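# Extend nearest yellow foosball rod and rotate it flat

## Task

Find the yellow rod closest to the right arm, slide it outward until it stops at its full extension, then rotate it by 90 degrees so that the player figures on it end up lying horizontal. The result must hold after the robot lets go.

## Robot and tools

Robot: two arms, left_arm and right_arm, each with six revolute joints and a two-finger gripper carrying a fisheye wrist camera (cam_left_wrist, cam_right_wrist, both 672x504). No fixed cameras are listed. A camera stand sits behind the arms.

Frames: the scene frame has its origin at table-top height, halfway between the nominal arm bases; +z points up, +x points out over the table, and left_arm is on the +y side (image left/right does not follow these names). Measured bases: left_arm at (-0.028, +0.289, +0.027) m, right_arm at (-0.040, -0.349, +0.007) m, both nearly unrotated. Every hand pose, velocity and wrist-camera pose in a result is given in that arm's own base frame. The gripper's fingers point along its +z and separate along its y; end_effector_position is the spot between the pads, roughly 1 cm short of the fingertips. Reported hand positions may be a few cm off, more when reaching far.

The 14-number row (used by execute_actions and move): one flat list covering both arms, left_arm first. For each arm: six joint numbers in the order wrist pitch, shoulder, wrist yaw, wrist roll, elbow, waist, then the gripper opening. All values lie in [-1, 1]. Joint numbers are offsets, not poses: they count from the Joint targets shown at the start of the action (or of the whole move), never from the previous row, so sending the same offset again moves the joint further. Scale: 1.0 equals 2.224 rad for waist, shoulder and elbow, and 8.485 rad for wrist pitch, wrist yaw and wrist roll. Send 0 for every joint of an arm to keep it at its targets. The opening is absolute: +1 fully open, -1 shut; to leave a gripper unchanged, resend its present command (0 means half-open, not 'no change').

Stated joint ranges (rad): waist -2.618 to 3.054, shoulder 0.000 to 3.142, elbow 0.000 to 3.142, wrist pitch -1.571 to 1.571, wrist yaw -1.571 to 1.571, wrist roll -2.094 to 2.094. Real ends may differ by up to 0.059 rad (first four) or 0.124 rad (yaw, roll). Asking beyond an end by more than those margins gets the action rejected for both arms; a rejected first action rejects the whole call. Joints asked past their true end stop there and the result may say 'joint sent to its limit'. Joint speed is capped, targets stay within a lead of the measured angle, and a target that would shift the gripper over 200 mm is scaled back.

Tools:
- execute_actions(actions, cameras): actions is a list of actions; each action is a table of up to 15 rows, one per 1/30 s step, a short table repeating its last row. An empty list returns the state with images. cameras: list of names, ["all"], or [].
- move(target, speed, blend, opening_speed, grip_force, blocking, cameras): target is one row or up to 15 rows, all offsets from the same starting Joint targets; the whole path gets 10 s. speed in rad/s for the joint with farthest to travel, 0.004 to 12.57, default 0.5 (one value or one per target). blend in rad rounds corners between listed targets; 0 stops at each. opening_speed: per-second rate on the -1..+1 scale, at least 0.2. grip_force: newtons per pad, 10 to 50, single or per arm, persists. blocking=false returns after 0.5 s while motion continues. Paths do not avoid obstacles or the other arm. Result adds a 'move:' line: done, off_target, moving, held or fault, plus limits=held if steps were withheld.
- wait(seconds 0 to 3600): lets time pass, sends nothing; returns early if a running move ends.
- stop(): brakes the running move.
- zoom_image(camera, region [x0, y0, x1, y1] pixels, at most 504 by 504): enlarges part of the newest image from that wrist camera.
- read_manual(section "licences"): licence texts only.
- finished_scene(scene): ends the current scene, given its number; do not call anything else in that same reply after ending scene 1.

Result lines: Joint positions and Joint velocities per arm in the joint order above (rad, rad/s) followed by the pad gap (m; 0.094 when fully open); 'within noise' means the arm is still. Joint targets are the base for your next offsets. Tool commands shows current gripper commands. grip_measured is the finger opening on the command scale, reading a bit wide when empty and narrower than a firmly squeezed part. Joint torques follow position order, positive toward larger angles, with offsets and noise. Step readings list joint angles at some steps. 'joint command not followed' means the clearance check altered targets. MOTOR HOT appears at 75 °C; at 90 °C an OVER-TEMPERATURE FAULT folds that arm and it stays idle.

Avoid: fast impacts with the table or heavy fixed things (can fail the scene), contact or pinching between the two arms, strain on the camera cables, dropping or releasing parts while they move, pressing hard into things the arm cannot reach past, and long outstretched holds that heat motors. To end a push, command targets back beyond the measured positions. Close slowly with opening_speed on delicate parts; release by commanding an opening well above grip_measured. Smooth, low-effort, quick motion is better.

Each tool is called after ">>>" by a JSON object that holds its "api" and its "payload", one argument or row to a line.

## Session

>>> {"api": "execute_actions", "payload": {
  "actions": []
}}

Scene clock: 0.00 s.
left_arm: end_effector_position=(+0.4028, +0.0082, +0.1249) grip_measured=+1.000 end_effector_quat_wxyz=(+0.625, -0.032, +0.778, +0.055) | right_arm: end_effector_position=(+0.4019, -0.0303, +0.1141) grip_measured=+1.000 end_effector_quat_wxyz=(+0.608, +0.067, +0.791, -0.022)
Joint names: [wrist pitch, shoulder, wrist yaw, wrist roll, elbow, waist]
Joint positions: left_arm=[0.966 1.539 -0.193 0.004 0.356 -0.068 0.094] | right_arm=[0.914 1.54 0.074 0.068 0.363 -0.045 0.094]
Joint velocities: within noise
Joint torques (N m): no reading
Heat: left arm: 48 °C; right arm: 41 °C.
Joint targets: left_arm=[0.959 1.535 -0.194 0.003 0.359 -0.068] | right_arm=[0.903 1.537 0.073 0.068 0.366 -0.045]
Tool commands: left_gripper/opening=+1.0 right_gripper/opening=+1.0

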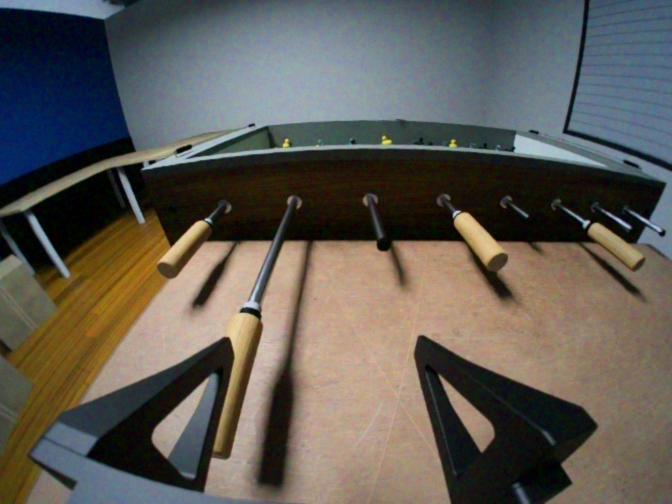

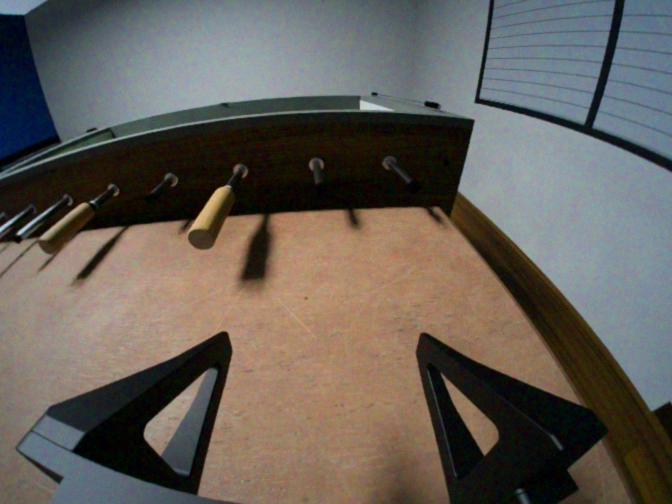

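>>> {"api": "zoom_image", "payload": {
  "camera": "cam_right_wrist",
  "region": [0, 80, 336, 300]
}}

>>> {"api": "zoom_image", "payload": {
  "camera": "cam_left_wrist",
  "region": [130, 100, 466, 300]
}}

>>> {"api": "zoom_image", "payload": {
  "camera": "cam_left_wrist",
  "region": [400, 100, 672, 300]
}}

Scaled by 1.500 from the camera's image (finer frame: 960x720).

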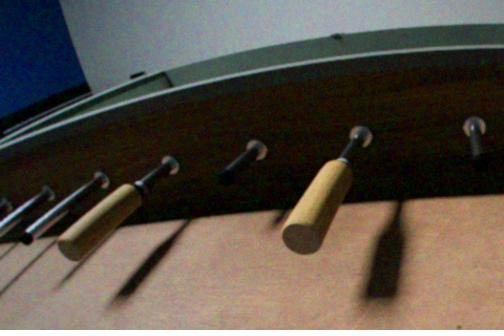

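Scaled by 1.500 from the camera's image (finer frame: 960x720).

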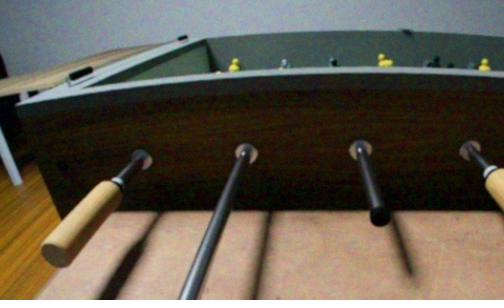

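Scaled by 1.853 from the camera's image (finer frame: 960x720).

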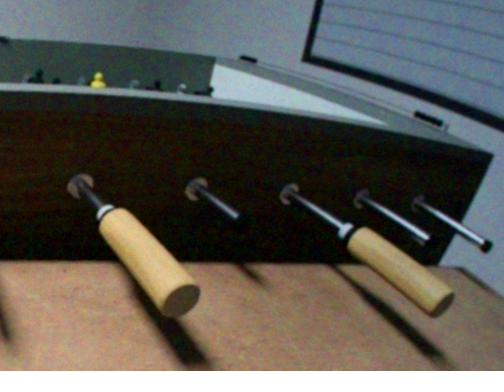

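>>> {"api": "move", "payload": {
  "target": [0, 0, 0, 0, 0, 0, 1, -0.13, 0.0733, 0, 0, 0.5099, 0, 1],
  "speed": 0.8,
  "cameras": ["all"]
}}

Scene clock: 141.30 s.
left_arm: end_effector_position=(+0.4028, +0.0082, +0.1249) grip_measured=+1.000 end_effector_quat_wxyz=(+0.625, -0.032, +0.778, +0.055) | right_arm: end_effector_position=(+0.5322, -0.0362, +0.2928) grip_measured=+1.000 end_effector_quat_wxyz=(+0.555, +0.067, +0.829, -0.024)
Joint positions: left_arm=[0.966 1.539 -0.193 0.004 0.356 -0.068 0.094] | right_arm=[-0.187 1.686 0.074 0.068 1.478 -0.045 0.094]
Joint torques (N m): left_arm=[1.83 -6.43 -0.06 -0.01 5.37 -0.08] | right_arm=[1.61 -6.57 0.05 0 9.24 0.03]
Heat: left arm: 47 °C; right arm: 44 °C.
Joint targets: left_arm=[0.959 1.535 -0.194 0.003 0.359 -0.068] | right_arm=[-0.199 1.701 0.073 0.068 1.500 -0.045]
move: done
cam_right_wrist: T_world_to_cam=[[-0.1451, -0.98942, 0.00058, 0.03626], [-0.69849, 0.10202, -0.70831, 0.63192], [0.70075, -0.10318, -0.70591, -0.06577]] pos_world=[0.49274, -0.03537, 0.40115]

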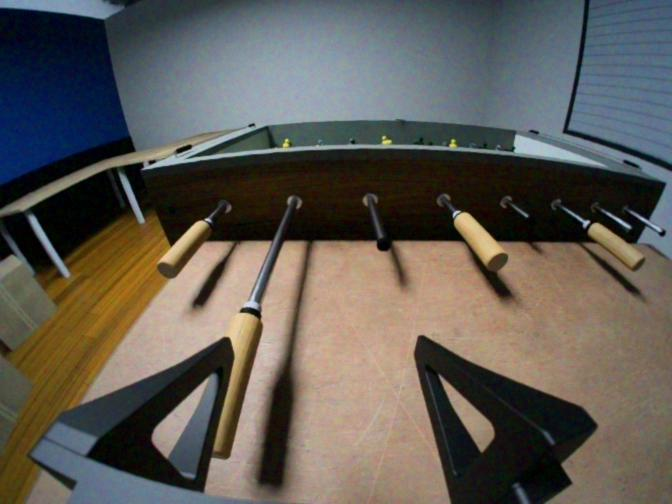

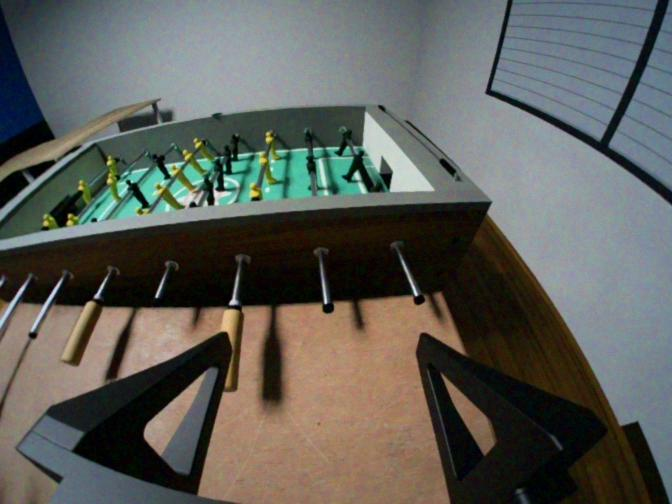

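>>> {"api": "zoom_image", "payload": {
  "camera": "cam_right_wrist",
  "region": [0, 100, 252, 260]
}}

>>> {"api": "zoom_image", "payload": {
  "camera": "cam_right_wrist",
  "region": [210, 110, 410, 240]
}}

>>> {"api": "zoom_image", "payload": {
  "camera": "cam_right_wrist",
  "region": [180, 230, 440, 420]
}}

Scaled by 2.000 from the camera's image (finer frame: 960x720).

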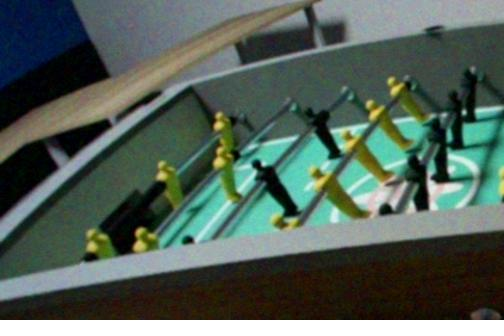

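Scaled by 2.520 from the camera's image (finer frame: 960x720).

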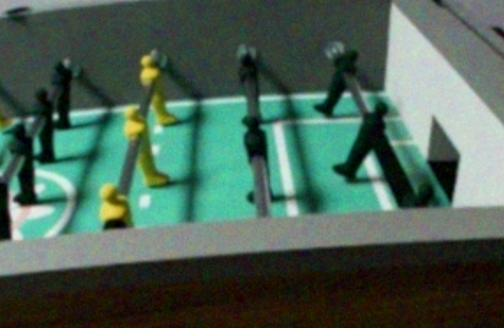

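Scaled by 1.938 from the camera's image (finer frame: 960x720).

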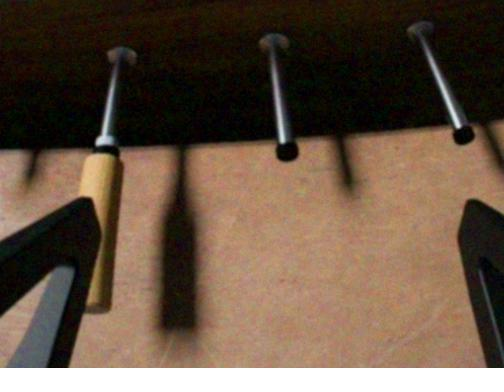

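>>> {"api": "zoom_image", "payload": {
  "camera": "cam_right_wrist",
  "region": [190, 290, 290, 410]
}}

Scaled by 4.200 from the camera's image (finer frame: 960x720).

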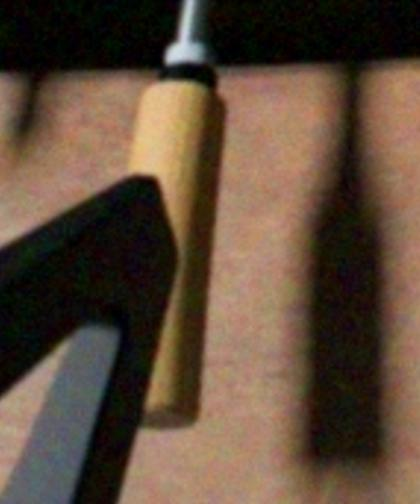

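>>> {"api": "move", "payload": {
  "target": [
    [0, 0, 0, 0, 0, 0, 1, 0.17756, 0.07545, 0.03844, -0.00801, -0.42212, 0.18624, 1],
    [0, 0, 0, 0, 0, 0, 1, 0.19405, 0.26862, 0.03005, -0.00801, -0.29186, 0.15423, 1]
  ],
  "speed": 0.6,
  "blend": [0.05, 0],
  "cameras": ["all"]
}}

Scene clock: 403.53 s.
left_arm: end_effector_position=(+0.4028, +0.0082, +0.1249) grip_measured=+1.000 end_effector_quat_wxyz=(+0.625, -0.032, +0.778, +0.055) | right_arm: end_effector_position=(+0.5155, +0.1000, +0.0760) grip_measured=+1.000 end_effector_quat_wxyz=(+0.697, +0.011, +0.716, -0.015)
Joint positions: left_arm=[0.966 1.539 -0.193 0.004 0.356 -0.068 0.094] | right_arm=[1.42 2.281 0.343 0.004 0.832 0.305 0.094]
Joint torques (N m): left_arm=[1.85 -6.39 -0.05 0 5.38 -0.03] | right_arm=[1.95 -7.73 -0.1 -0.04 5.26 -0.62]
Heat: left arm: 45 °C; right arm: 44 °C.
Joint targets: left_arm=[0.959 1.535 -0.194 0.003 0.359 -0.068] | right_arm=[1.447 2.298 0.328 0.000 0.851 0.298]
move: done
cam_right_wrist: T_world_to_cam=[[-0.05595, -0.9978, 0.03553, 0.12093], [-0.40551, -0.00981, -0.91404, 0.32854], [0.91238, -0.06555, -0.40406, -0.32877]] pos_world=[0.43996, 0.10234, 0.16316]

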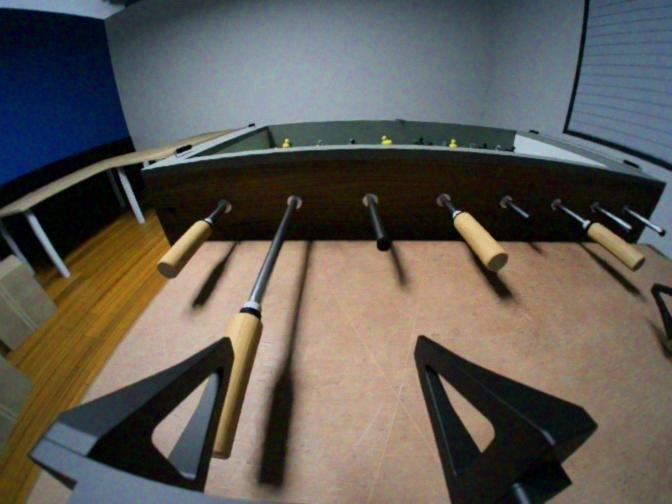

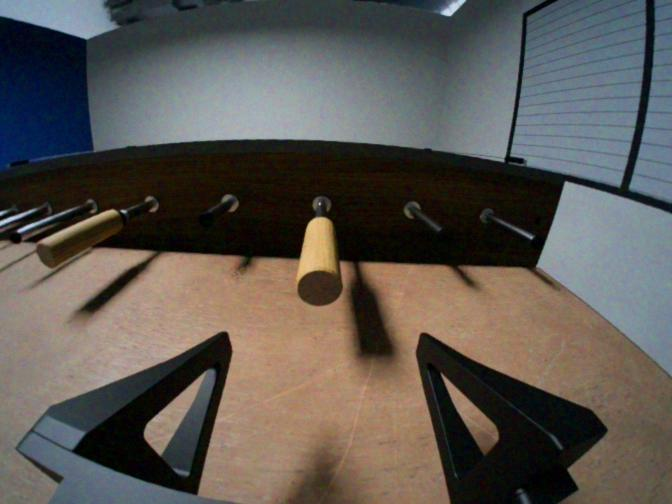

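>>> {"api": "move", "payload": {
  "target": [0, 0, 0, 0, 0, 0, 1, 0.00216, 0.00886, -0.00341, -0.18513, 0.0006, -0.0018, 0.1],
  "speed": 1.0,
  "cameras": ["cam_right_wrist"]
}}

Scene clock: 516.30 s.
left_arm: end_effector_position=(+0.4028, +0.0082, +0.1249) grip_measured=+1.000 end_effector_quat_wxyz=(+0.625, -0.032, +0.778, +0.055) | right_arm: end_effector_position=(+0.5155, +0.1033, +0.0718) grip_measured=+0.102 end_effector_quat_wxyz=(+0.487, -0.508, +0.507, -0.499)
Joint positions: left_arm=[0.966 1.539 -0.193 0.004 0.356 -0.068 0.094] | right_arm=[1.432 2.295 0.313 -1.574 0.832 0.302 0.052]
Joint torques (N m): left_arm=[1.83 -6.41 -0.05 0 5.37 -0.05] | right_arm=[2.02 -7.32 -0.11 0.04 5.29 -0.64]
Heat: left arm: 44 °C; right arm: 50 °C.
Joint targets: left_arm=[0.959 1.535 -0.194 0.003 0.359 -0.068] | right_arm=[1.465 2.318 0.299 -1.571 0.852 0.294]
move: done
cam_right_wrist: T_world_to_cam=[[0.01044, 0.04215, 0.99906, -0.08633], [-0.3895, -0.92003, 0.04288, 0.34179], [0.92097, -0.38958, 0.00681, -0.33078]] pos_world=[0.43867, 0.18923, 0.07384]

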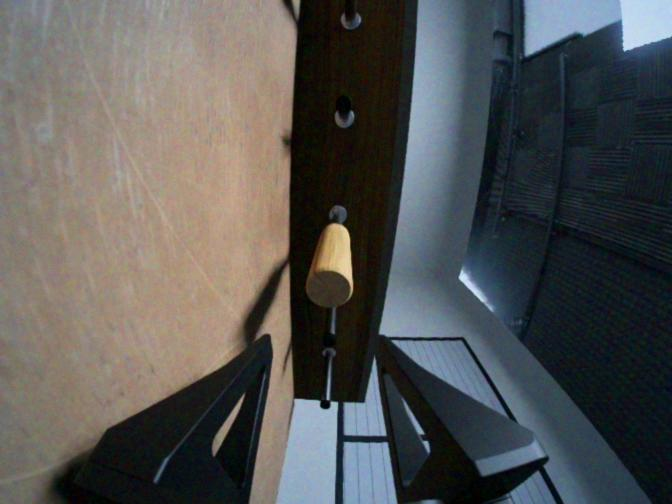

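>>> {"api": "move", "payload": {
  "target": [0, 0, 0, 0, 0, 0, 1, -0.03536, 0.10004, -0.00698, 0, 0.23903, -0.02977, 0.1],
  "speed": 0.35,
  "cameras": ["cam_right_wrist"]
}}

Scene clock: 577.17 s.
left_arm: end_effector_position=(+0.4028, +0.0082, +0.1249) grip_measured=+1.000 end_effector_quat_wxyz=(+0.625, -0.032, +0.778, +0.055) | right_arm: end_effector_position=(+0.6257, +0.1045, +0.0808) grip_measured=+0.102 end_effector_quat_wxyz=(+0.502, -0.489, +0.499, -0.510)
Joint positions: left_arm=[0.966 1.539 -0.193 0.004 0.356 -0.068 0.094] | right_arm=[1.177 2.512 0.253 -1.575 1.36 0.235 0.052]
Joint torques (N m): left_arm=[1.84 -6.31 -0.04 0 5.33 -0.05] | right_arm=[1.62 -9.57 -0.09 0.05 7.13 -0.62]
Heat: left arm: 44 °C; right arm: 48 °C.
Joint targets: left_arm=[0.959 1.535 -0.194 0.003 0.359 -0.068] | right_arm=[1.165 2.540 0.240 -1.571 1.384 0.228]
move: done
cam_right_wrist: T_world_to_cam=[[-0.04329, 0.02845, 0.99866, -0.06154], [-0.39719, -0.91769, 0.00893, 0.39275], [0.91671, -0.39627, 0.05103, -0.43208]] pos_world=[0.54943, 0.19095, 0.08]

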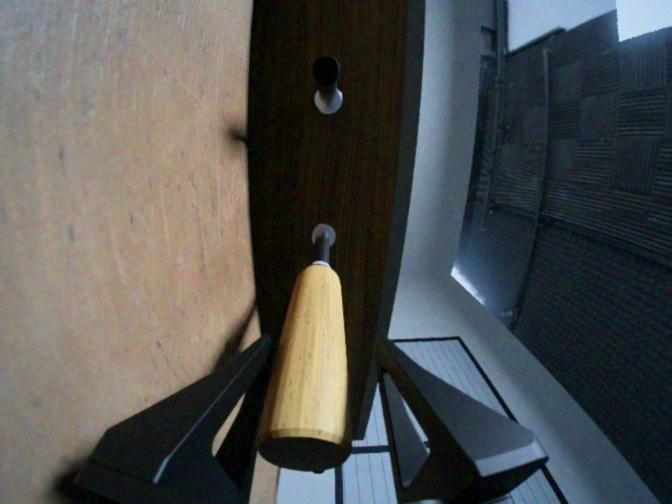

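>>> {"api": "move", "payload": {
  "target": [0, 0, 0, 0, 0, 0, 1, 0, 0.0042, 0, 0, 0, 0, 0.1],
  "speed": 0.2,
  "cameras": ["cam_right_wrist"]
}}

Scene clock: 598.47 s.
left_arm: end_effector_position=(+0.4028, +0.0082, +0.1249) grip_measured=+1.000 end_effector_quat_wxyz=(+0.625, -0.032, +0.778, +0.055) | right_arm: end_effector_position=(+0.6255, +0.1045, +0.0734) grip_measured=+0.102 end_effector_quat_wxyz=(+0.498, -0.493, +0.501, -0.508)
Joint positions: left_arm=[0.966 1.539 -0.193 0.004 0.356 -0.068 0.094] | right_arm=[1.174 2.524 0.253 -1.575 1.362 0.235 0.052]
Joint torques (N m): left_arm=[1.84 -6.31 -0.04 0 5.37 -0.06] | right_arm=[1.68 -9.68 -0.11 0.05 7.16 -0.62]
Heat: left arm: 44 °C; right arm: 48 °C.
Joint targets: left_arm=[0.959 1.535 -0.194 0.003 0.359 -0.068] | right_arm=[1.165 2.549 0.240 -1.571 1.384 0.228]
move: done
cam_right_wrist: T_world_to_cam=[[-0.03033, 0.0315, 0.99904, -0.0626], [-0.39698, -0.91767, 0.01689, 0.39202], [0.91733, -0.39608, 0.04034, -0.43113]] pos_world=[0.54922, 0.19095, 0.07331]

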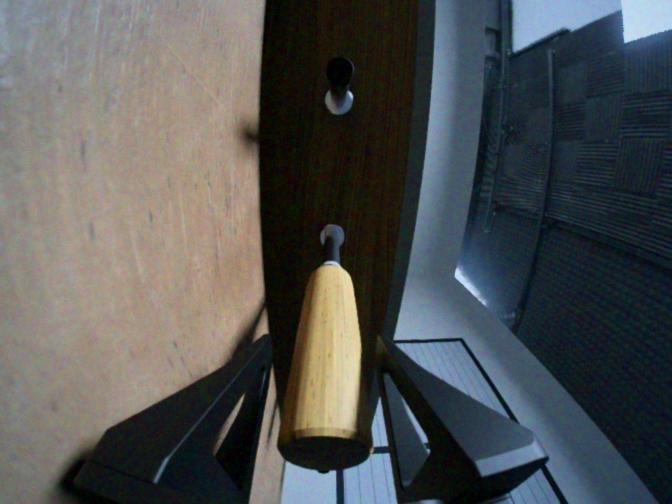

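>>> {"api": "move", "payload": {
  "target": [0, 0, 0, 0, 0, 0, 1, 0, 0, 0, 0, 0, 0, -0.6],
  "opening_speed": 0.6,
  "cameras": ["cam_right_wrist"]
}}

Scene clock: 607.97 s.
left_arm: end_effector_position=(+0.4028, +0.0082, +0.1249) grip_measured=+1.000 end_effector_quat_wxyz=(+0.625, -0.032, +0.778, +0.055) | right_arm: end_effector_position=(+0.6255, +0.1046, +0.0744) grip_measured=-0.299 end_effector_quat_wxyz=(+0.499, -0.492, +0.500, -0.509)
Joint positions: left_arm=[0.966 1.539 -0.193 0.004 0.356 -0.068 0.094] | right_arm=[1.178 2.524 0.253 -1.576 1.362 0.235 0.033]
Joint torques (N m): left_arm=[1.85 -6.37 -0.04 0.01 5.33 -0.06] | right_arm=[1.61 -9.81 -0.1 0.05 6.98 -0.64]
Heat: left arm: 43 °C; right arm: 48 °C.
Joint targets: left_arm=[0.959 1.535 -0.194 0.003 0.359 -0.068] | right_arm=[1.165 2.549 0.240 -1.571 1.384 0.228]
move: done
cam_right_wrist: T_world_to_cam=[[-0.03438, 0.0309, 0.99893, -0.06104], [-0.39673, -0.91782, 0.01473, 0.39206], [0.91729, -0.3958, 0.04381, -0.43146]] pos_world=[0.54922, 0.19095, 0.0741]

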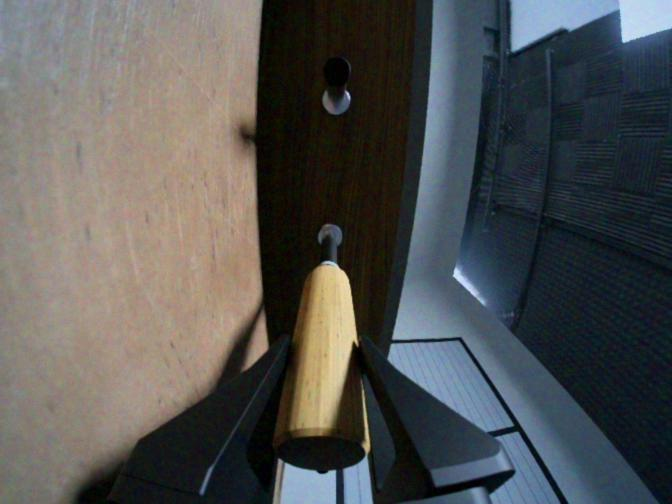

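>>> {"api": "move", "payload": {
  "target": [0, 0, 0, 0, 0, 0, 1, 0, 0, 0, 0.18513, 0, 0, -0.6],
  "speed": 0.8,
  "cameras": ["all"]
}}

Scene clock: 624.90 s.
left_arm: end_effector_position=(+0.4028, +0.0082, +0.1249) grip_measured=+1.000 end_effector_quat_wxyz=(+0.625, -0.032, +0.778, +0.055) | right_arm: end_effector_position=(+0.6259, +0.1040, +0.0787) grip_measured=-0.300 end_effector_quat_wxyz=(+0.718, -0.003, +0.695, -0.010)
Joint positions: left_arm=[0.966 1.539 -0.193 0.004 0.356 -0.068 0.094] | right_arm=[1.196 2.524 0.241 -0.027 1.362 0.231 0.033]
Joint torques (N m): left_arm=[1.84 -6.39 -0.04 -0.02 5.34 -0.05] | right_arm=[1.45 -9.8 0.03 0.29 6.98 -0.24]
Heat: left arm: 43 °C; right arm: 48 °C.
Joint targets: left_arm=[0.959 1.535 -0.194 0.003 0.359 -0.068] | right_arm=[1.165 2.549 0.240 0.000 1.384 0.228]
move: done
cam_right_wrist: T_world_to_cam=[[-0.03099, -0.99838, 0.04765, 0.11458], [-0.35006, -0.03381, -0.93612, 0.34531], [0.93621, -0.04569, -0.34845, -0.44953]] pos_world=[0.54529, 0.10554, 0.16116]

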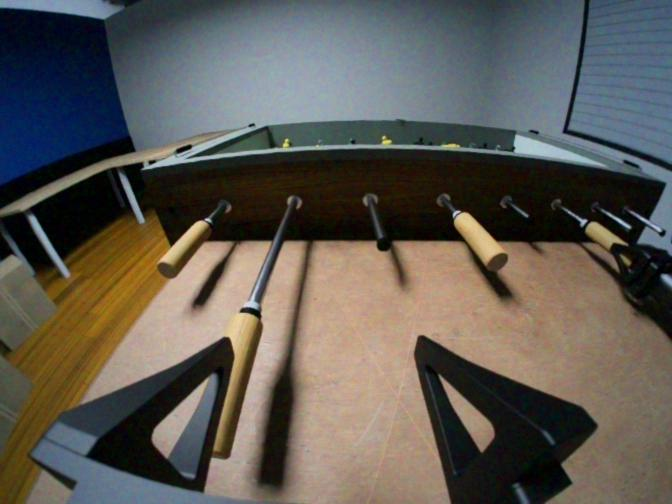

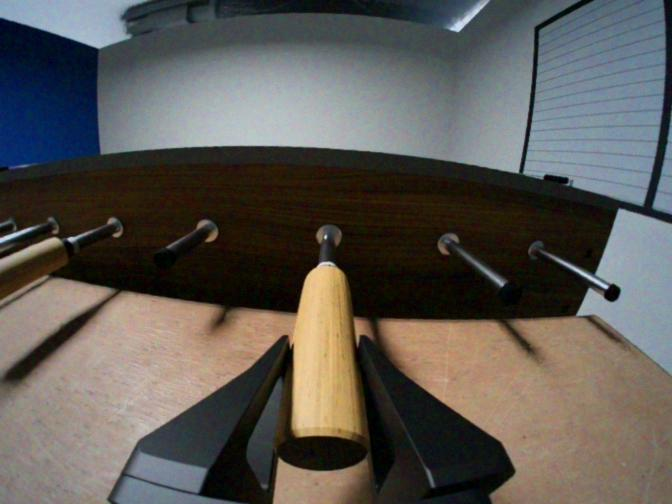

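>>> {"api": "move", "payload": {
  "target": [
    [0, 0, 0, 0, 0, 0, 1, 0.03056, -0.08237, 0.00707, 0, -0.18327, 0.02518, -0.6],
    [0, 0, 0, 0, 0, 0, 1, 0.04783, -0.13629, 0.01439, 0, -0.31875, 0.0531, -0.6]
  ],
  "speed": 0.3,
  "blend": [0.05, 0],
  "cameras": ["all"]
}}

Scene clock: 678.07 s.
left_arm: end_effector_position=(+0.4028, +0.0082, +0.1249) grip_measured=+1.000 end_effector_quat_wxyz=(+0.625, -0.032, +0.778, +0.055) | right_arm: end_effector_position=(+0.4887, +0.1044, +0.0741) grip_measured=-0.300 end_effector_quat_wxyz=(+0.694, -0.004, +0.720, -0.013)
Joint positions: left_arm=[0.966 1.539 -0.193 0.004 0.356 -0.068 0.094] | right_arm=[1.483 2.243 0.343 -0.012 0.72 0.33 0.033]
Joint torques (N m): left_arm=[1.84 -6.38 -0.04 -0.02 5.38 -0.06] | right_arm=[2.42 -7.94 0.27 0.1 0.24 1.48]
Heat: left arm: 43 °C; right arm: 47 °C.
Joint targets: left_arm=[0.959 1.535 -0.194 0.003 0.359 -0.068] | right_arm=[1.554 2.246 0.362 0.000 0.675 0.346]
joint sent to its limit (right arm) — the wrist pitch, upper limit.
move: off_target (right_arm); right_arm: the wrist pitch is farthest, 0.087 rad from its target
cam_right_wrist: T_world_to_cam=[[-0.03023, -0.99802, 0.05518, 0.10992], [-0.41418, -0.03774, -0.90941, 0.32281], [0.90969, -0.05035, -0.41222, -0.30454]] pos_world=[0.41406, 0.10655, 0.16196]

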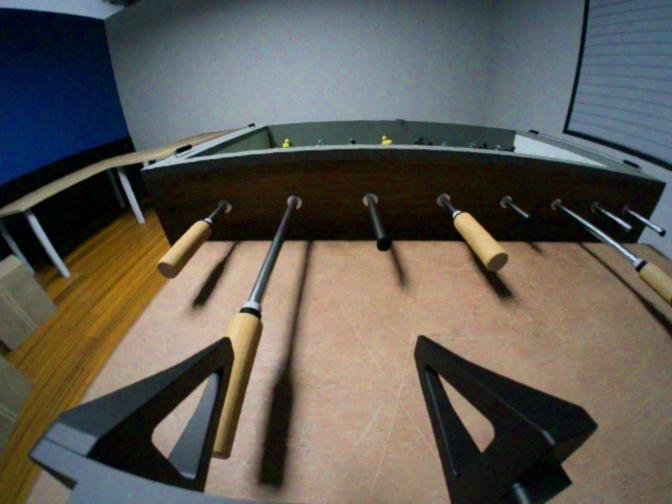

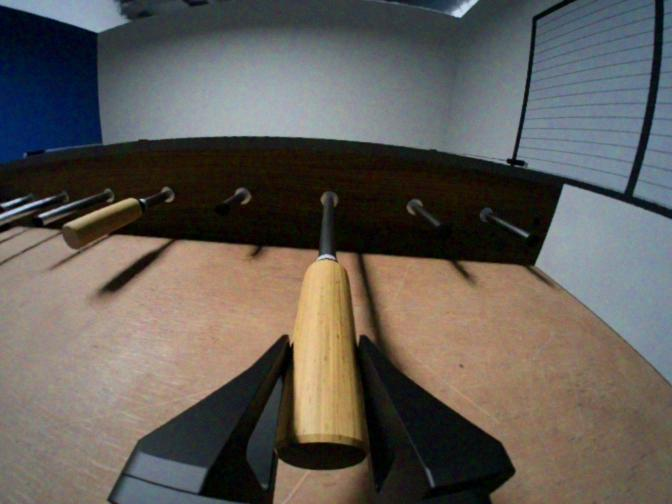

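>>> {"api": "move", "payload": {
  "target": [0, 0, 0, 0, 0, 0, 1, -0.002, -0.0315, 0.00265, 0, -0.0405, 0.011, -0.6],
  "speed": 0.1
}}

Scene clock: 697.40 s.
left_arm: end_effector_position=(+0.4028, +0.0082, +0.1249) grip_measured=+1.000 end_effector_quat_wxyz=(+0.625, -0.032, +0.778, +0.055) | right_arm: end_effector_position=(+0.4864, +0.1036, +0.0760) grip_measured=-0.301 end_effector_quat_wxyz=(+0.689, -0.006, +0.724, -0.015)
Joint positions: left_arm=[0.966 1.539 -0.193 0.004 0.356 -0.068 0.094] | right_arm=[1.456 2.216 0.343 -0.012 0.707 0.33 0.033]
Joint torques (N m): left_arm=[1.85 -6.39 -0.05 0 5.35 -0.02] | right_arm=[2.46 -11.62 0.52 0.13 -5.71 3.67]
Heat: left arm: 43 °C; right arm: 52 °C.
Joint targets: left_arm=[0.959 1.535 -0.194 0.003 0.359 -0.068] | right_arm=[1.537 2.177 0.385 0.000 0.585 0.371]
move: off_target (right_arm); right_arm: the elbow is farthest, 0.122 rad from its target

>>> {"api": "move", "payload": {
  "target": [0, 0, 0, 0, 0, 0, 1, -0.00955, 0.01754, -0.00495, 0, 0.05486, -0.01844, -0.6],
  "speed": 0.3,
  "cameras": ["all"]
}}

Scene clock: 709.40 s.
left_arm: end_effector_position=(+0.4028, +0.0082, +0.1249) grip_measured=+1.000 end_effector_quat_wxyz=(+0.625, -0.032, +0.778, +0.055) | right_arm: end_effector_position=(+0.4891, +0.1040, +0.0761) grip_measured=-0.301 end_effector_quat_wxyz=(+0.688, -0.006, +0.725, -0.014)
Joint positions: left_arm=[0.966 1.539 -0.193 0.004 0.356 -0.068 0.094] | right_arm=[1.442 2.216 0.34 -0.01 0.718 0.328 0.033]
Joint torques (N m): left_arm=[1.84 -6.38 -0.05 0 5.38 -0.08] | right_arm=[1.87 -8.29 0.09 0.11 2.77 0.17]
Heat: left arm: 43 °C; right arm: 52 °C.
Joint targets: left_arm=[0.959 1.535 -0.194 0.003 0.359 -0.068] | right_arm=[1.456 2.216 0.343 -0.001 0.707 0.330]
move: done
cam_right_wrist: T_world_to_cam=[[-0.02822, -0.99783, 0.05956, 0.10813], [-0.42884, -0.04173, -0.90241, 0.33177], [0.90294, -0.05101, -0.42673, -0.29966]] pos_world=[0.4159, 0.10646, 0.16508]

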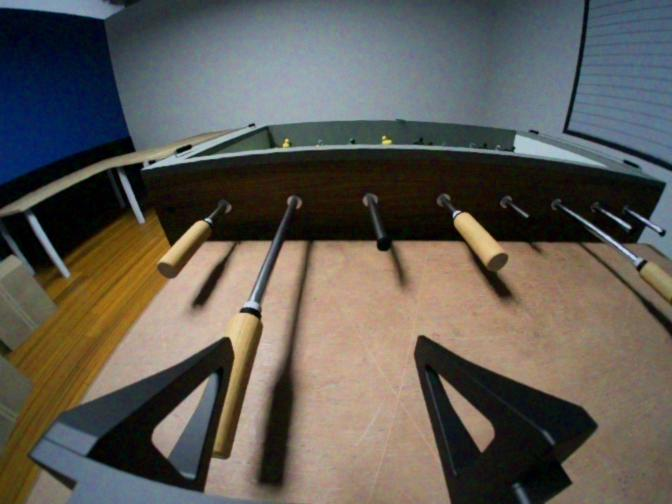

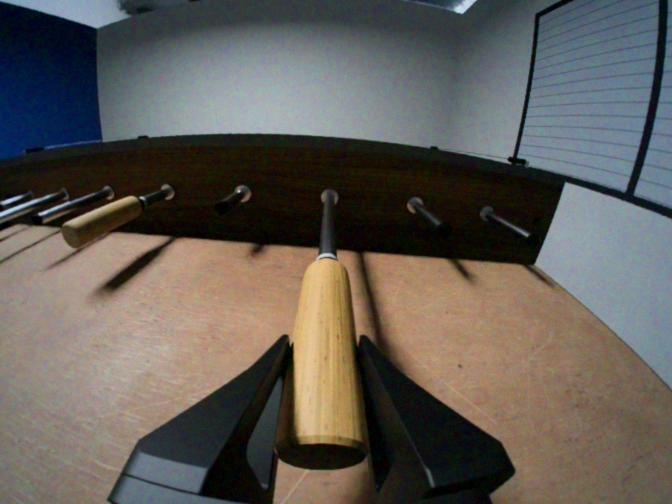

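>>> {"api": "move", "payload": {
  "target": [0, 0, 0, 0, 0, 0, 1, 0, 0, 0, 0, 0, 0, 0.4],
  "opening_speed": 1.0,
  "cameras": ["all"]
}}

Scene clock: 716.00 s.
left_arm: end_effector_position=(+0.4028, +0.0082, +0.1249) grip_measured=+1.000 end_effector_quat_wxyz=(+0.625, -0.032, +0.778, +0.055) | right_arm: end_effector_position=(+0.4888, +0.1036, +0.0751) grip_measured=+0.398 end_effector_quat_wxyz=(+0.687, -0.006, +0.727, -0.015)
Joint positions: left_arm=[0.966 1.539 -0.193 0.004 0.356 -0.068 0.094] | right_arm=[1.439 2.216 0.341 -0.01 0.717 0.328 0.066]
Joint torques (N m): left_arm=[1.86 -6.34 -0.04 0 5.35 -0.03] | right_arm=[1.87 -8.42 0.07 0.11 2.97 0.18]
Heat: left arm: 43 °C; right arm: 52 °C.
Joint targets: left_arm=[0.959 1.535 -0.194 0.003 0.359 -0.068] | right_arm=[1.456 2.216 0.343 -0.001 0.707 0.330]
move: done
cam_right_wrist: T_world_to_cam=[[-0.02993, -0.99769, 0.06098, 0.10844], [-0.43218, -0.04209, -0.90081, 0.3323], [0.90129, -0.05331, -0.42992, -0.29852]] pos_world=[0.41591, 0.10627, 0.16438]

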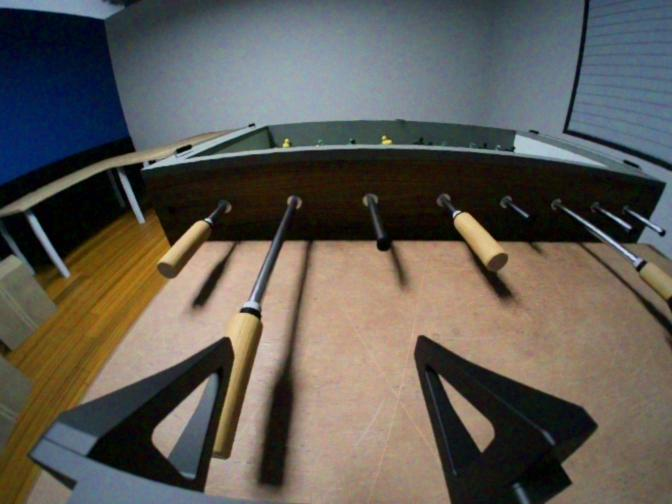

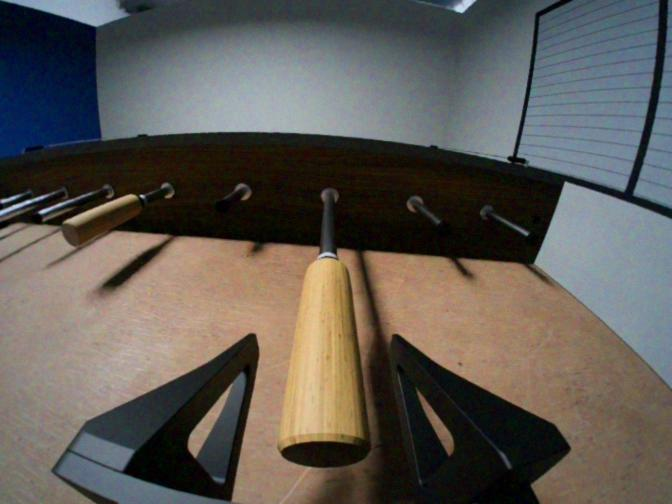

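>>> {"api": "move", "payload": {
  "target": [
    [0, 0, 0, 0, 0, 0, 1, -0.03795, -0.1822, 0.00408, 0, -0.05859, 0.016, 0.4],
    [0, 0, 0, 0, 0, 0, 1, -0.19517, -0.23201, -0.00507, 0, 0.35656, -0.01349, 0.4]
  ],
  "speed": 0.6,
  "blend": [0.05, 0],
  "cameras": ["all"]
}}

Scene clock: 754.57 s.
left_arm: end_effector_position=(+0.4028, +0.0082, +0.1249) grip_measured=+1.000 end_effector_quat_wxyz=(+0.625, -0.032, +0.778, +0.055) | right_arm: end_effector_position=(+0.5219, +0.1092, +0.2789) grip_measured=+0.398 end_effector_quat_wxyz=(+0.547, -0.050, +0.834, -0.049)
Joint positions: left_arm=[0.966 1.539 -0.193 0.004 0.356 -0.068 0.094] | right_arm=[-0.187 1.715 0.309 -0.01 1.474 0.307 0.066]
Joint torques (N m): left_arm=[1.83 -6.37 -0.04 0.01 5.34 -0.06] | right_arm=[1.52 -9.22 0.03 0.11 9.5 -0.69]
Heat: left arm: 43 °C; right arm: 51 °C.
Joint targets: left_arm=[0.959 1.535 -0.194 0.003 0.359 -0.068] | right_arm=[-0.200 1.699 0.300 -0.001 1.500 0.299]
move: done
cam_right_wrist: T_world_to_cam=[[0.02301, -0.98515, 0.17014, 0.04324], [-0.71441, -0.13525, -0.68653, 0.62815], [0.69935, -0.10575, -0.70692, -0.05205]] pos_world=[0.48416, 0.12205, 0.3871]

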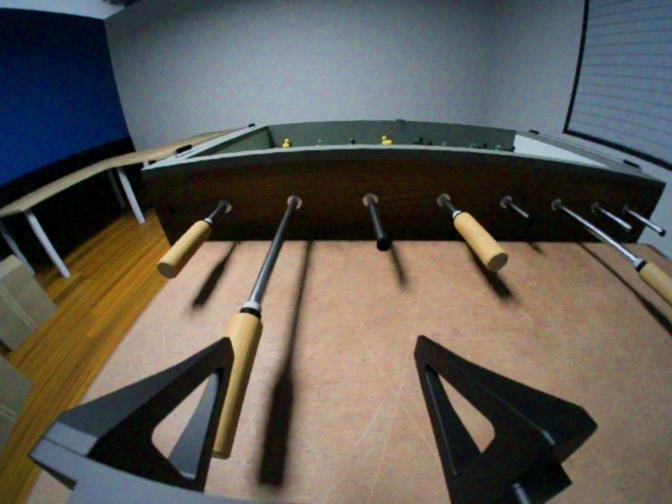

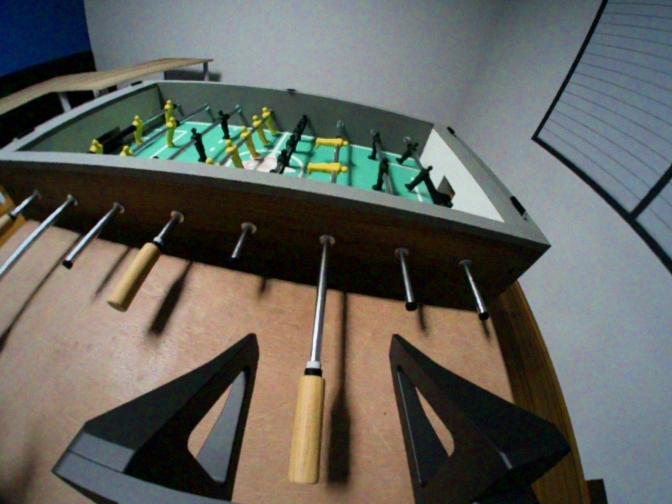

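>>> {"api": "zoom_image", "payload": {
  "camera": "cam_right_wrist",
  "region": [180, 100, 470, 230]
}}

>>> {"api": "zoom_image", "payload": {
  "camera": "cam_right_wrist",
  "region": [80, 80, 300, 190]
}}

Scaled by 1.738 from the camera's image (finer frame: 960x720).

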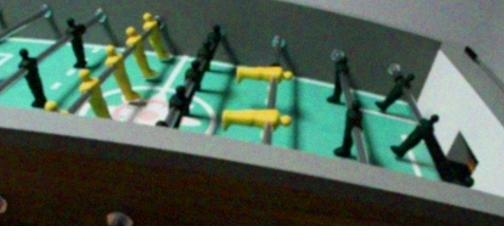

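Scaled by 2.291 from the camera's image (finer frame: 960x720).

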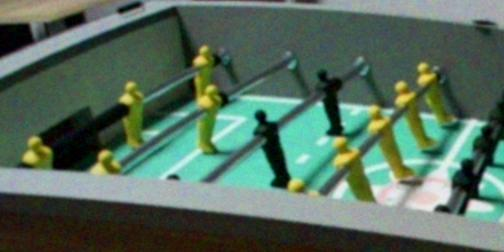

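>>> {"api": "move", "payload": {
  "target": [
    [0, 0, 0, 0, 0, 0, 1, 0.15722, 0.05036, 0.00919, 0, -0.41502, 0.03013, 0.8],
    [0, 0, 0, 0, 0, 0, 1, 0.19517, 0.23246, 0.00507, 0, -0.35656, 0.01394, 0.8]
  ],
  "speed": 0.8,
  "blend": [0.05, 0],
  "cameras": ["cam_right_wrist"]
}}

Scene clock: 919.43 s.
left_arm: end_effector_position=(+0.4028, +0.0082, +0.1249) grip_measured=+1.000 end_effector_quat_wxyz=(+0.625, -0.032, +0.778, +0.055) | right_arm: end_effector_position=(+0.4816, +0.1035, +0.0709) grip_measured=+0.798 end_effector_quat_wxyz=(+0.679, -0.007, +0.734, -0.020)
Joint positions: left_arm=[0.966 1.539 -0.193 0.004 0.356 -0.068 0.094] | right_arm=[1.427 2.201 0.357 -0.01 0.69 0.338 0.084]
Joint torques (N m): left_arm=[1.86 -6.42 -0.04 0 5.37 -0.06] | right_arm=[2.03 -6.97 -0.1 0.11 4.82 -0.62]
Heat: left arm: 42 °C; right arm: 45 °C.
Joint targets: left_arm=[0.959 1.535 -0.194 0.003 0.359 -0.068] | right_arm=[1.456 2.217 0.343 -0.001 0.707 0.331]
move: done
cam_right_wrist: T_world_to_cam=[[-0.03411, -0.99692, 0.07056, 0.10956], [-0.45245, -0.04755, -0.89052, 0.33505], [0.89114, -0.0623, -0.44944, -0.28665]] pos_world=[0.41078, 0.1073, 0.16181]

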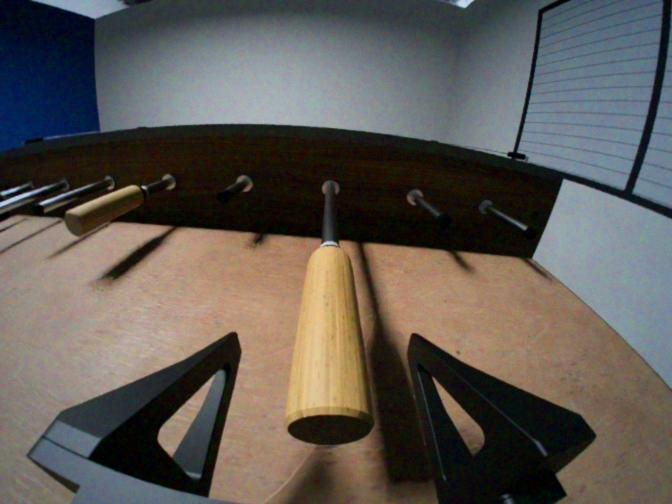

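>>> {"api": "move", "payload": {
  "target": [
    [0, 0, 0, 0, 0, 0, 1, 0, 0, 0, 0, 0, 0, -0.6],
    [0, 0, 0, 0, 0, 0, 1, -0.00719, 0.08228, -0.00684, -0.09428, 0.13624, -0.02518, -0.6],
    [0, 0, 0, 0, 0, 0, 1, -0.0343, 0.14928, -0.01214, -0.18503, 0.30441, -0.04631, -0.6]
  ],
  "speed": 0.9,
  "blend": [0, 0.1, 0],
  "opening_speed": 1.5,
  "cameras": ["cam_right_wrist"]
}}

Scene clock: 939.63 s.
left_arm: end_effector_position=(+0.4028, +0.0082, +0.1249) grip_measured=+1.000 end_effector_quat_wxyz=(+0.625, -0.032, +0.778, +0.055) | right_arm: end_effector_position=(+0.6241, +0.0999, +0.0757) grip_measured=-0.306 end_effector_quat_wxyz=(+0.497, -0.478, +0.510, -0.514)
Joint positions: left_arm=[0.966 1.539 -0.193 0.004 0.356 -0.068 0.094] | right_arm=[1.19 2.524 0.287 -1.562 1.357 0.238 0.033]
Joint torques (N m): left_arm=[1.85 -6.41 -0.06 0.01 5.34 -0.1] | right_arm=[1.49 -9.81 -0.48 -0.11 7.31 -0.92]
Heat: left arm: 42 °C; right arm: 47 °C.
Joint targets: left_arm=[0.959 1.535 -0.194 0.003 0.359 -0.068] | right_arm=[1.165 2.548 0.240 -1.570 1.384 0.227]
move: off_target (right_arm); right_arm: the wrist yaw is farthest, 0.047 rad from its target
cam_right_wrist: T_world_to_cam=[[-0.04134, 0.01559, 0.99902, -0.05634], [-0.42501, -0.90518, -0.00347, 0.40496], [0.90425, -0.42473, 0.04405, -0.42104]] pos_world=[0.5505, 0.18861, 0.07623]

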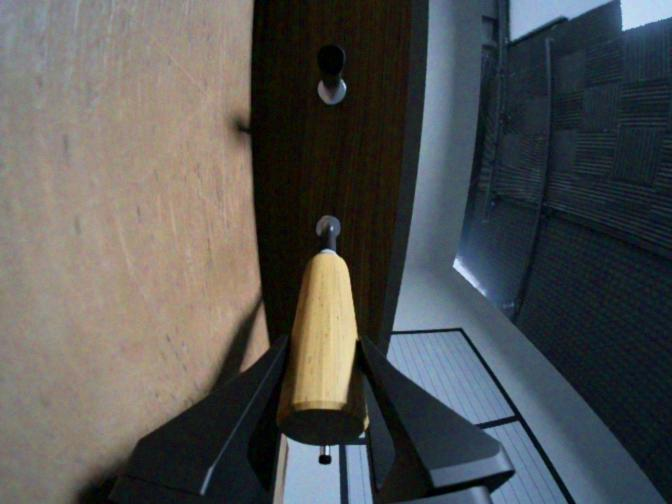

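>>> {"api": "move", "payload": {
  "target": [
    [0, 0, 0, 0, 0, 0, 1, 0, 0, 0, 0, 0, 0, 0.5],
    [0, 0, 0, 0, 0, 0, 1, 0.03539, -0.10355, 0.00697, 0, -0.23903, 0.03017, 0.5],
    [0, 0, 0, 0, 0, 0, 1, -0.03088, -0.45459, -0.01968, 0.19305, -0.45773, -0.1223, 0.5]
  ],
  "speed": 0.9,
  "blend": [0, 0.1, 0],
  "opening_speed": 1.5,
  "cameras": ["all"]
}}

Scene clock: 953.20 s.
left_arm: end_effector_position=(+0.4028, +0.0082, +0.1249) grip_measured=+1.000 end_effector_quat_wxyz=(+0.625, -0.032, +0.778, +0.055) | right_arm: end_effector_position=(+0.4074, -0.0304, +0.1176) grip_measured=+0.498 end_effector_quat_wxyz=(+0.611, +0.064, +0.788, -0.029)
Joint positions: left_arm=[0.966 1.539 -0.193 0.004 0.356 -0.068 0.094] | right_arm=[0.913 1.552 0.088 0.056 0.384 -0.038 0.07]
Joint torques (N m): left_arm=[1.83 -6.37 -0.06 0 5.37 -0.02] | right_arm=[1.65 -5.74 -0.16 0.11 3.99 -0.54]
Heat: left arm: 42 °C; right arm: 46 °C.
Joint targets: left_arm=[0.959 1.535 -0.194 0.003 0.359 -0.068] | right_arm=[0.903 1.537 0.073 0.068 0.366 -0.044]
move: done
cam_right_wrist: T_world_to_cam=[[-0.14839, -0.98893, 0.00121, 0.02526], [-0.59399, 0.08815, -0.79963, 0.38768], [0.79067, -0.11938, -0.60049, -0.15091]] pos_world=[0.35335, -0.02721, 0.21935]

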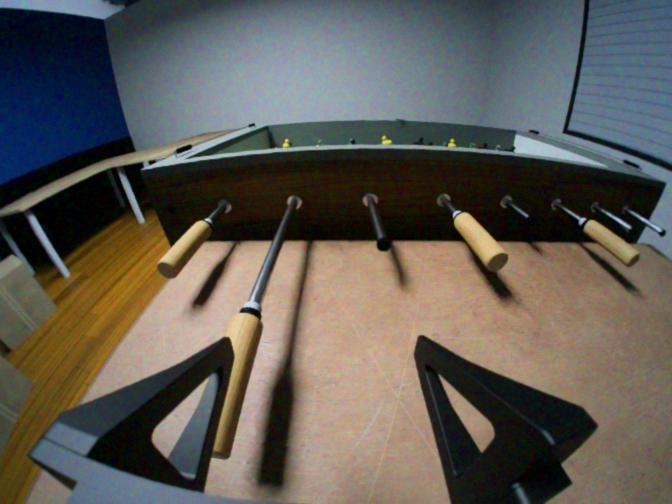

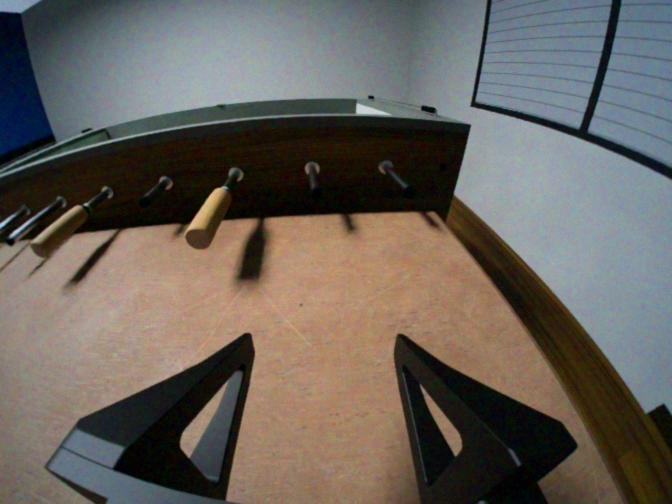

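>>> {"api": "move", "payload": {
  "target": [
    [0, 0, 0, 0, 0, 0, 1, 0.05309, 0.39433, 0.02286, -0.19316, 0.31003, 0.13714, 0.5],
    [0, 0, 0, 0, 0, 0, 1, 0.02829, 0.45638, 0.01815, -0.19316, 0.46673, 0.11915, -0.6]
  ],
  "speed": [1.5, 0.7],
  "blend": [0.1, 0],
  "opening_speed": 1.5,
  "cameras": ["cam_right_wrist"]
}}

Scene clock: 1117.27 s.
left_arm: end_effector_position=(+0.4028, +0.0082, +0.1249) grip_measured=+1.000 end_effector_quat_wxyz=(+0.625, -0.032, +0.778, +0.055) | right_arm: end_effector_position=(+0.6304, +0.1016, +0.0757) grip_measured=-0.306 end_effector_quat_wxyz=(+0.498, -0.494, +0.501, -0.507)
Joint positions: left_arm=[0.966 1.539 -0.193 0.004 0.356 -0.068 0.094] | right_arm=[1.154 2.526 0.24 -1.575 1.382 0.225 0.033]
Joint torques (N m): left_arm=[1.85 -6.37 -0.05 -0.01 5.35 -0.06] | right_arm=[1.67 -9.84 -0.11 0.05 7.04 -0.43]
Heat: left arm: 41 °C; right arm: 45 °C.
Joint targets: left_arm=[0.959 1.535 -0.194 0.003 0.359 -0.068] | right_arm=[1.143 2.552 0.227 -1.571 1.404 0.220]
move: done
cam_right_wrist: T_world_to_cam=[[-0.0294, 0.03184, 0.99906, -0.06524], [-0.39382, -0.91902, 0.0177, 0.3893], [0.91872, -0.39293, 0.03955, -0.43801]] pos_world=[0.5538, 0.18774, 0.07561]

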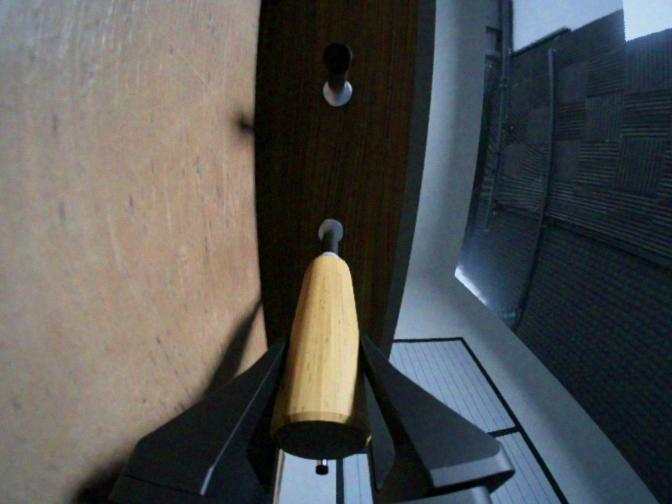

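>>> {"api": "move", "payload": {
  "target": [
    [0, 0, 0, 0, 0, 0, 1, 0.04101, -0.12995, 0.01238, 0.18869, -0.28642, 0.04272, -0.6],
    [0, 0, 0, 0, 0, 0, 1, 0.04596, -0.16277, 0.01626, 0.18869, -0.34802, 0.0571, -0.6],
    [0, 0, 0, 0, 0, 0, 1, 0.04207, -0.14928, 0.01473, 0.18869, -0.32104, 0.05216, 0.4],
    [0, 0, 0, 0, 0, 0, 1, -0.00106, -0.33318, 0.0178, 0.18869, -0.37185, 0.0652, 0.4],
    [0, 0, 0, 0, 0, 0, 1, -0.15828, -0.38309, 0.0086, 0.18869, 0.04317, 0.03552, 0.4]
  ],
  "speed": [1.1, 0.12, 0.3, 0.8, 1.2],
  "blend": [0.03, 0, 0, 0.1, 0],
  "opening_speed": 1.5,
  "cameras": ["all"]
}}

Scene clock: 1129.50 s.
left_arm: end_effector_position=(+0.4028, +0.0082, +0.1249) grip_measured=+1.000 end_effector_quat_wxyz=(+0.625, -0.032, +0.778, +0.055) | right_arm: end_effector_position=(+0.5216, +0.1089, +0.2839) grip_measured=+0.398 end_effector_quat_wxyz=(+0.552, -0.037, +0.832, -0.040)
Joint positions: left_arm=[0.966 1.539 -0.193 0.004 0.356 -0.068 0.094] | right_arm=[-0.187 1.71 0.309 0.017 1.479 0.307 0.066]
Joint torques (N m): left_arm=[1.84 -6.41 -0.03 0.02 5.33 0.02] | right_arm=[1.57 -8.68 0.03 0.14 9.14 -0.62]
Heat: left arm: 41 °C; right arm: 46 °C.
Joint targets: left_arm=[0.959 1.535 -0.194 0.003 0.359 -0.068] | right_arm=[-0.200 1.700 0.300 0.030 1.500 0.300]
move: done; target 3's new numbers were sent with right_arm's wrist pitch 0.047 rad from that target
cam_right_wrist: T_world_to_cam=[[0.01025, -0.98982, 0.14194, 0.05727], [-0.70852, -0.10736, -0.69748, 0.62832], [0.70562, -0.09342, -0.70241, -0.05422]] pos_world=[0.48285, 0.11907, 0.39203]

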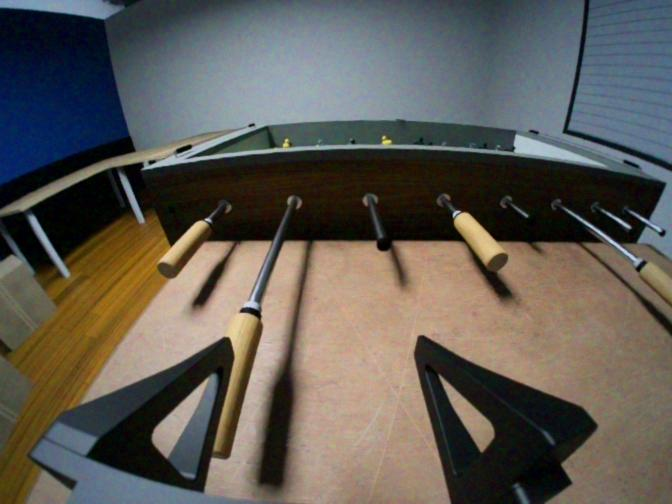

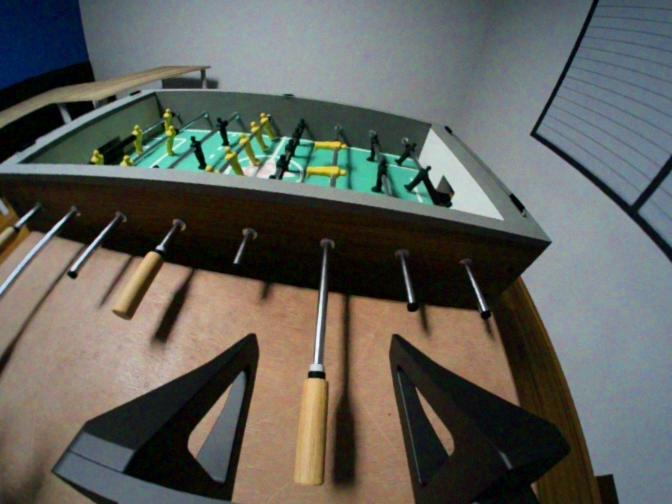

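>>> {"api": "zoom_image", "payload": {
  "camera": "cam_right_wrist",
  "region": [250, 110, 420, 220]
}}

>>> {"api": "zoom_image", "payload": {
  "camera": "cam_left_wrist",
  "region": [380, 120, 540, 170]
}}

Scaled by 2.965 from the camera's image (finer frame: 960x720).

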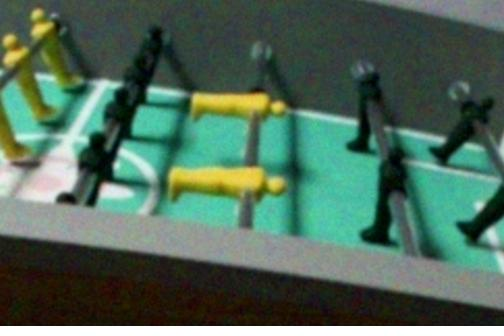

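Scaled by 3.150 from the camera's image (finer frame: 960x720).

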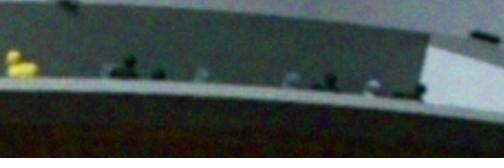

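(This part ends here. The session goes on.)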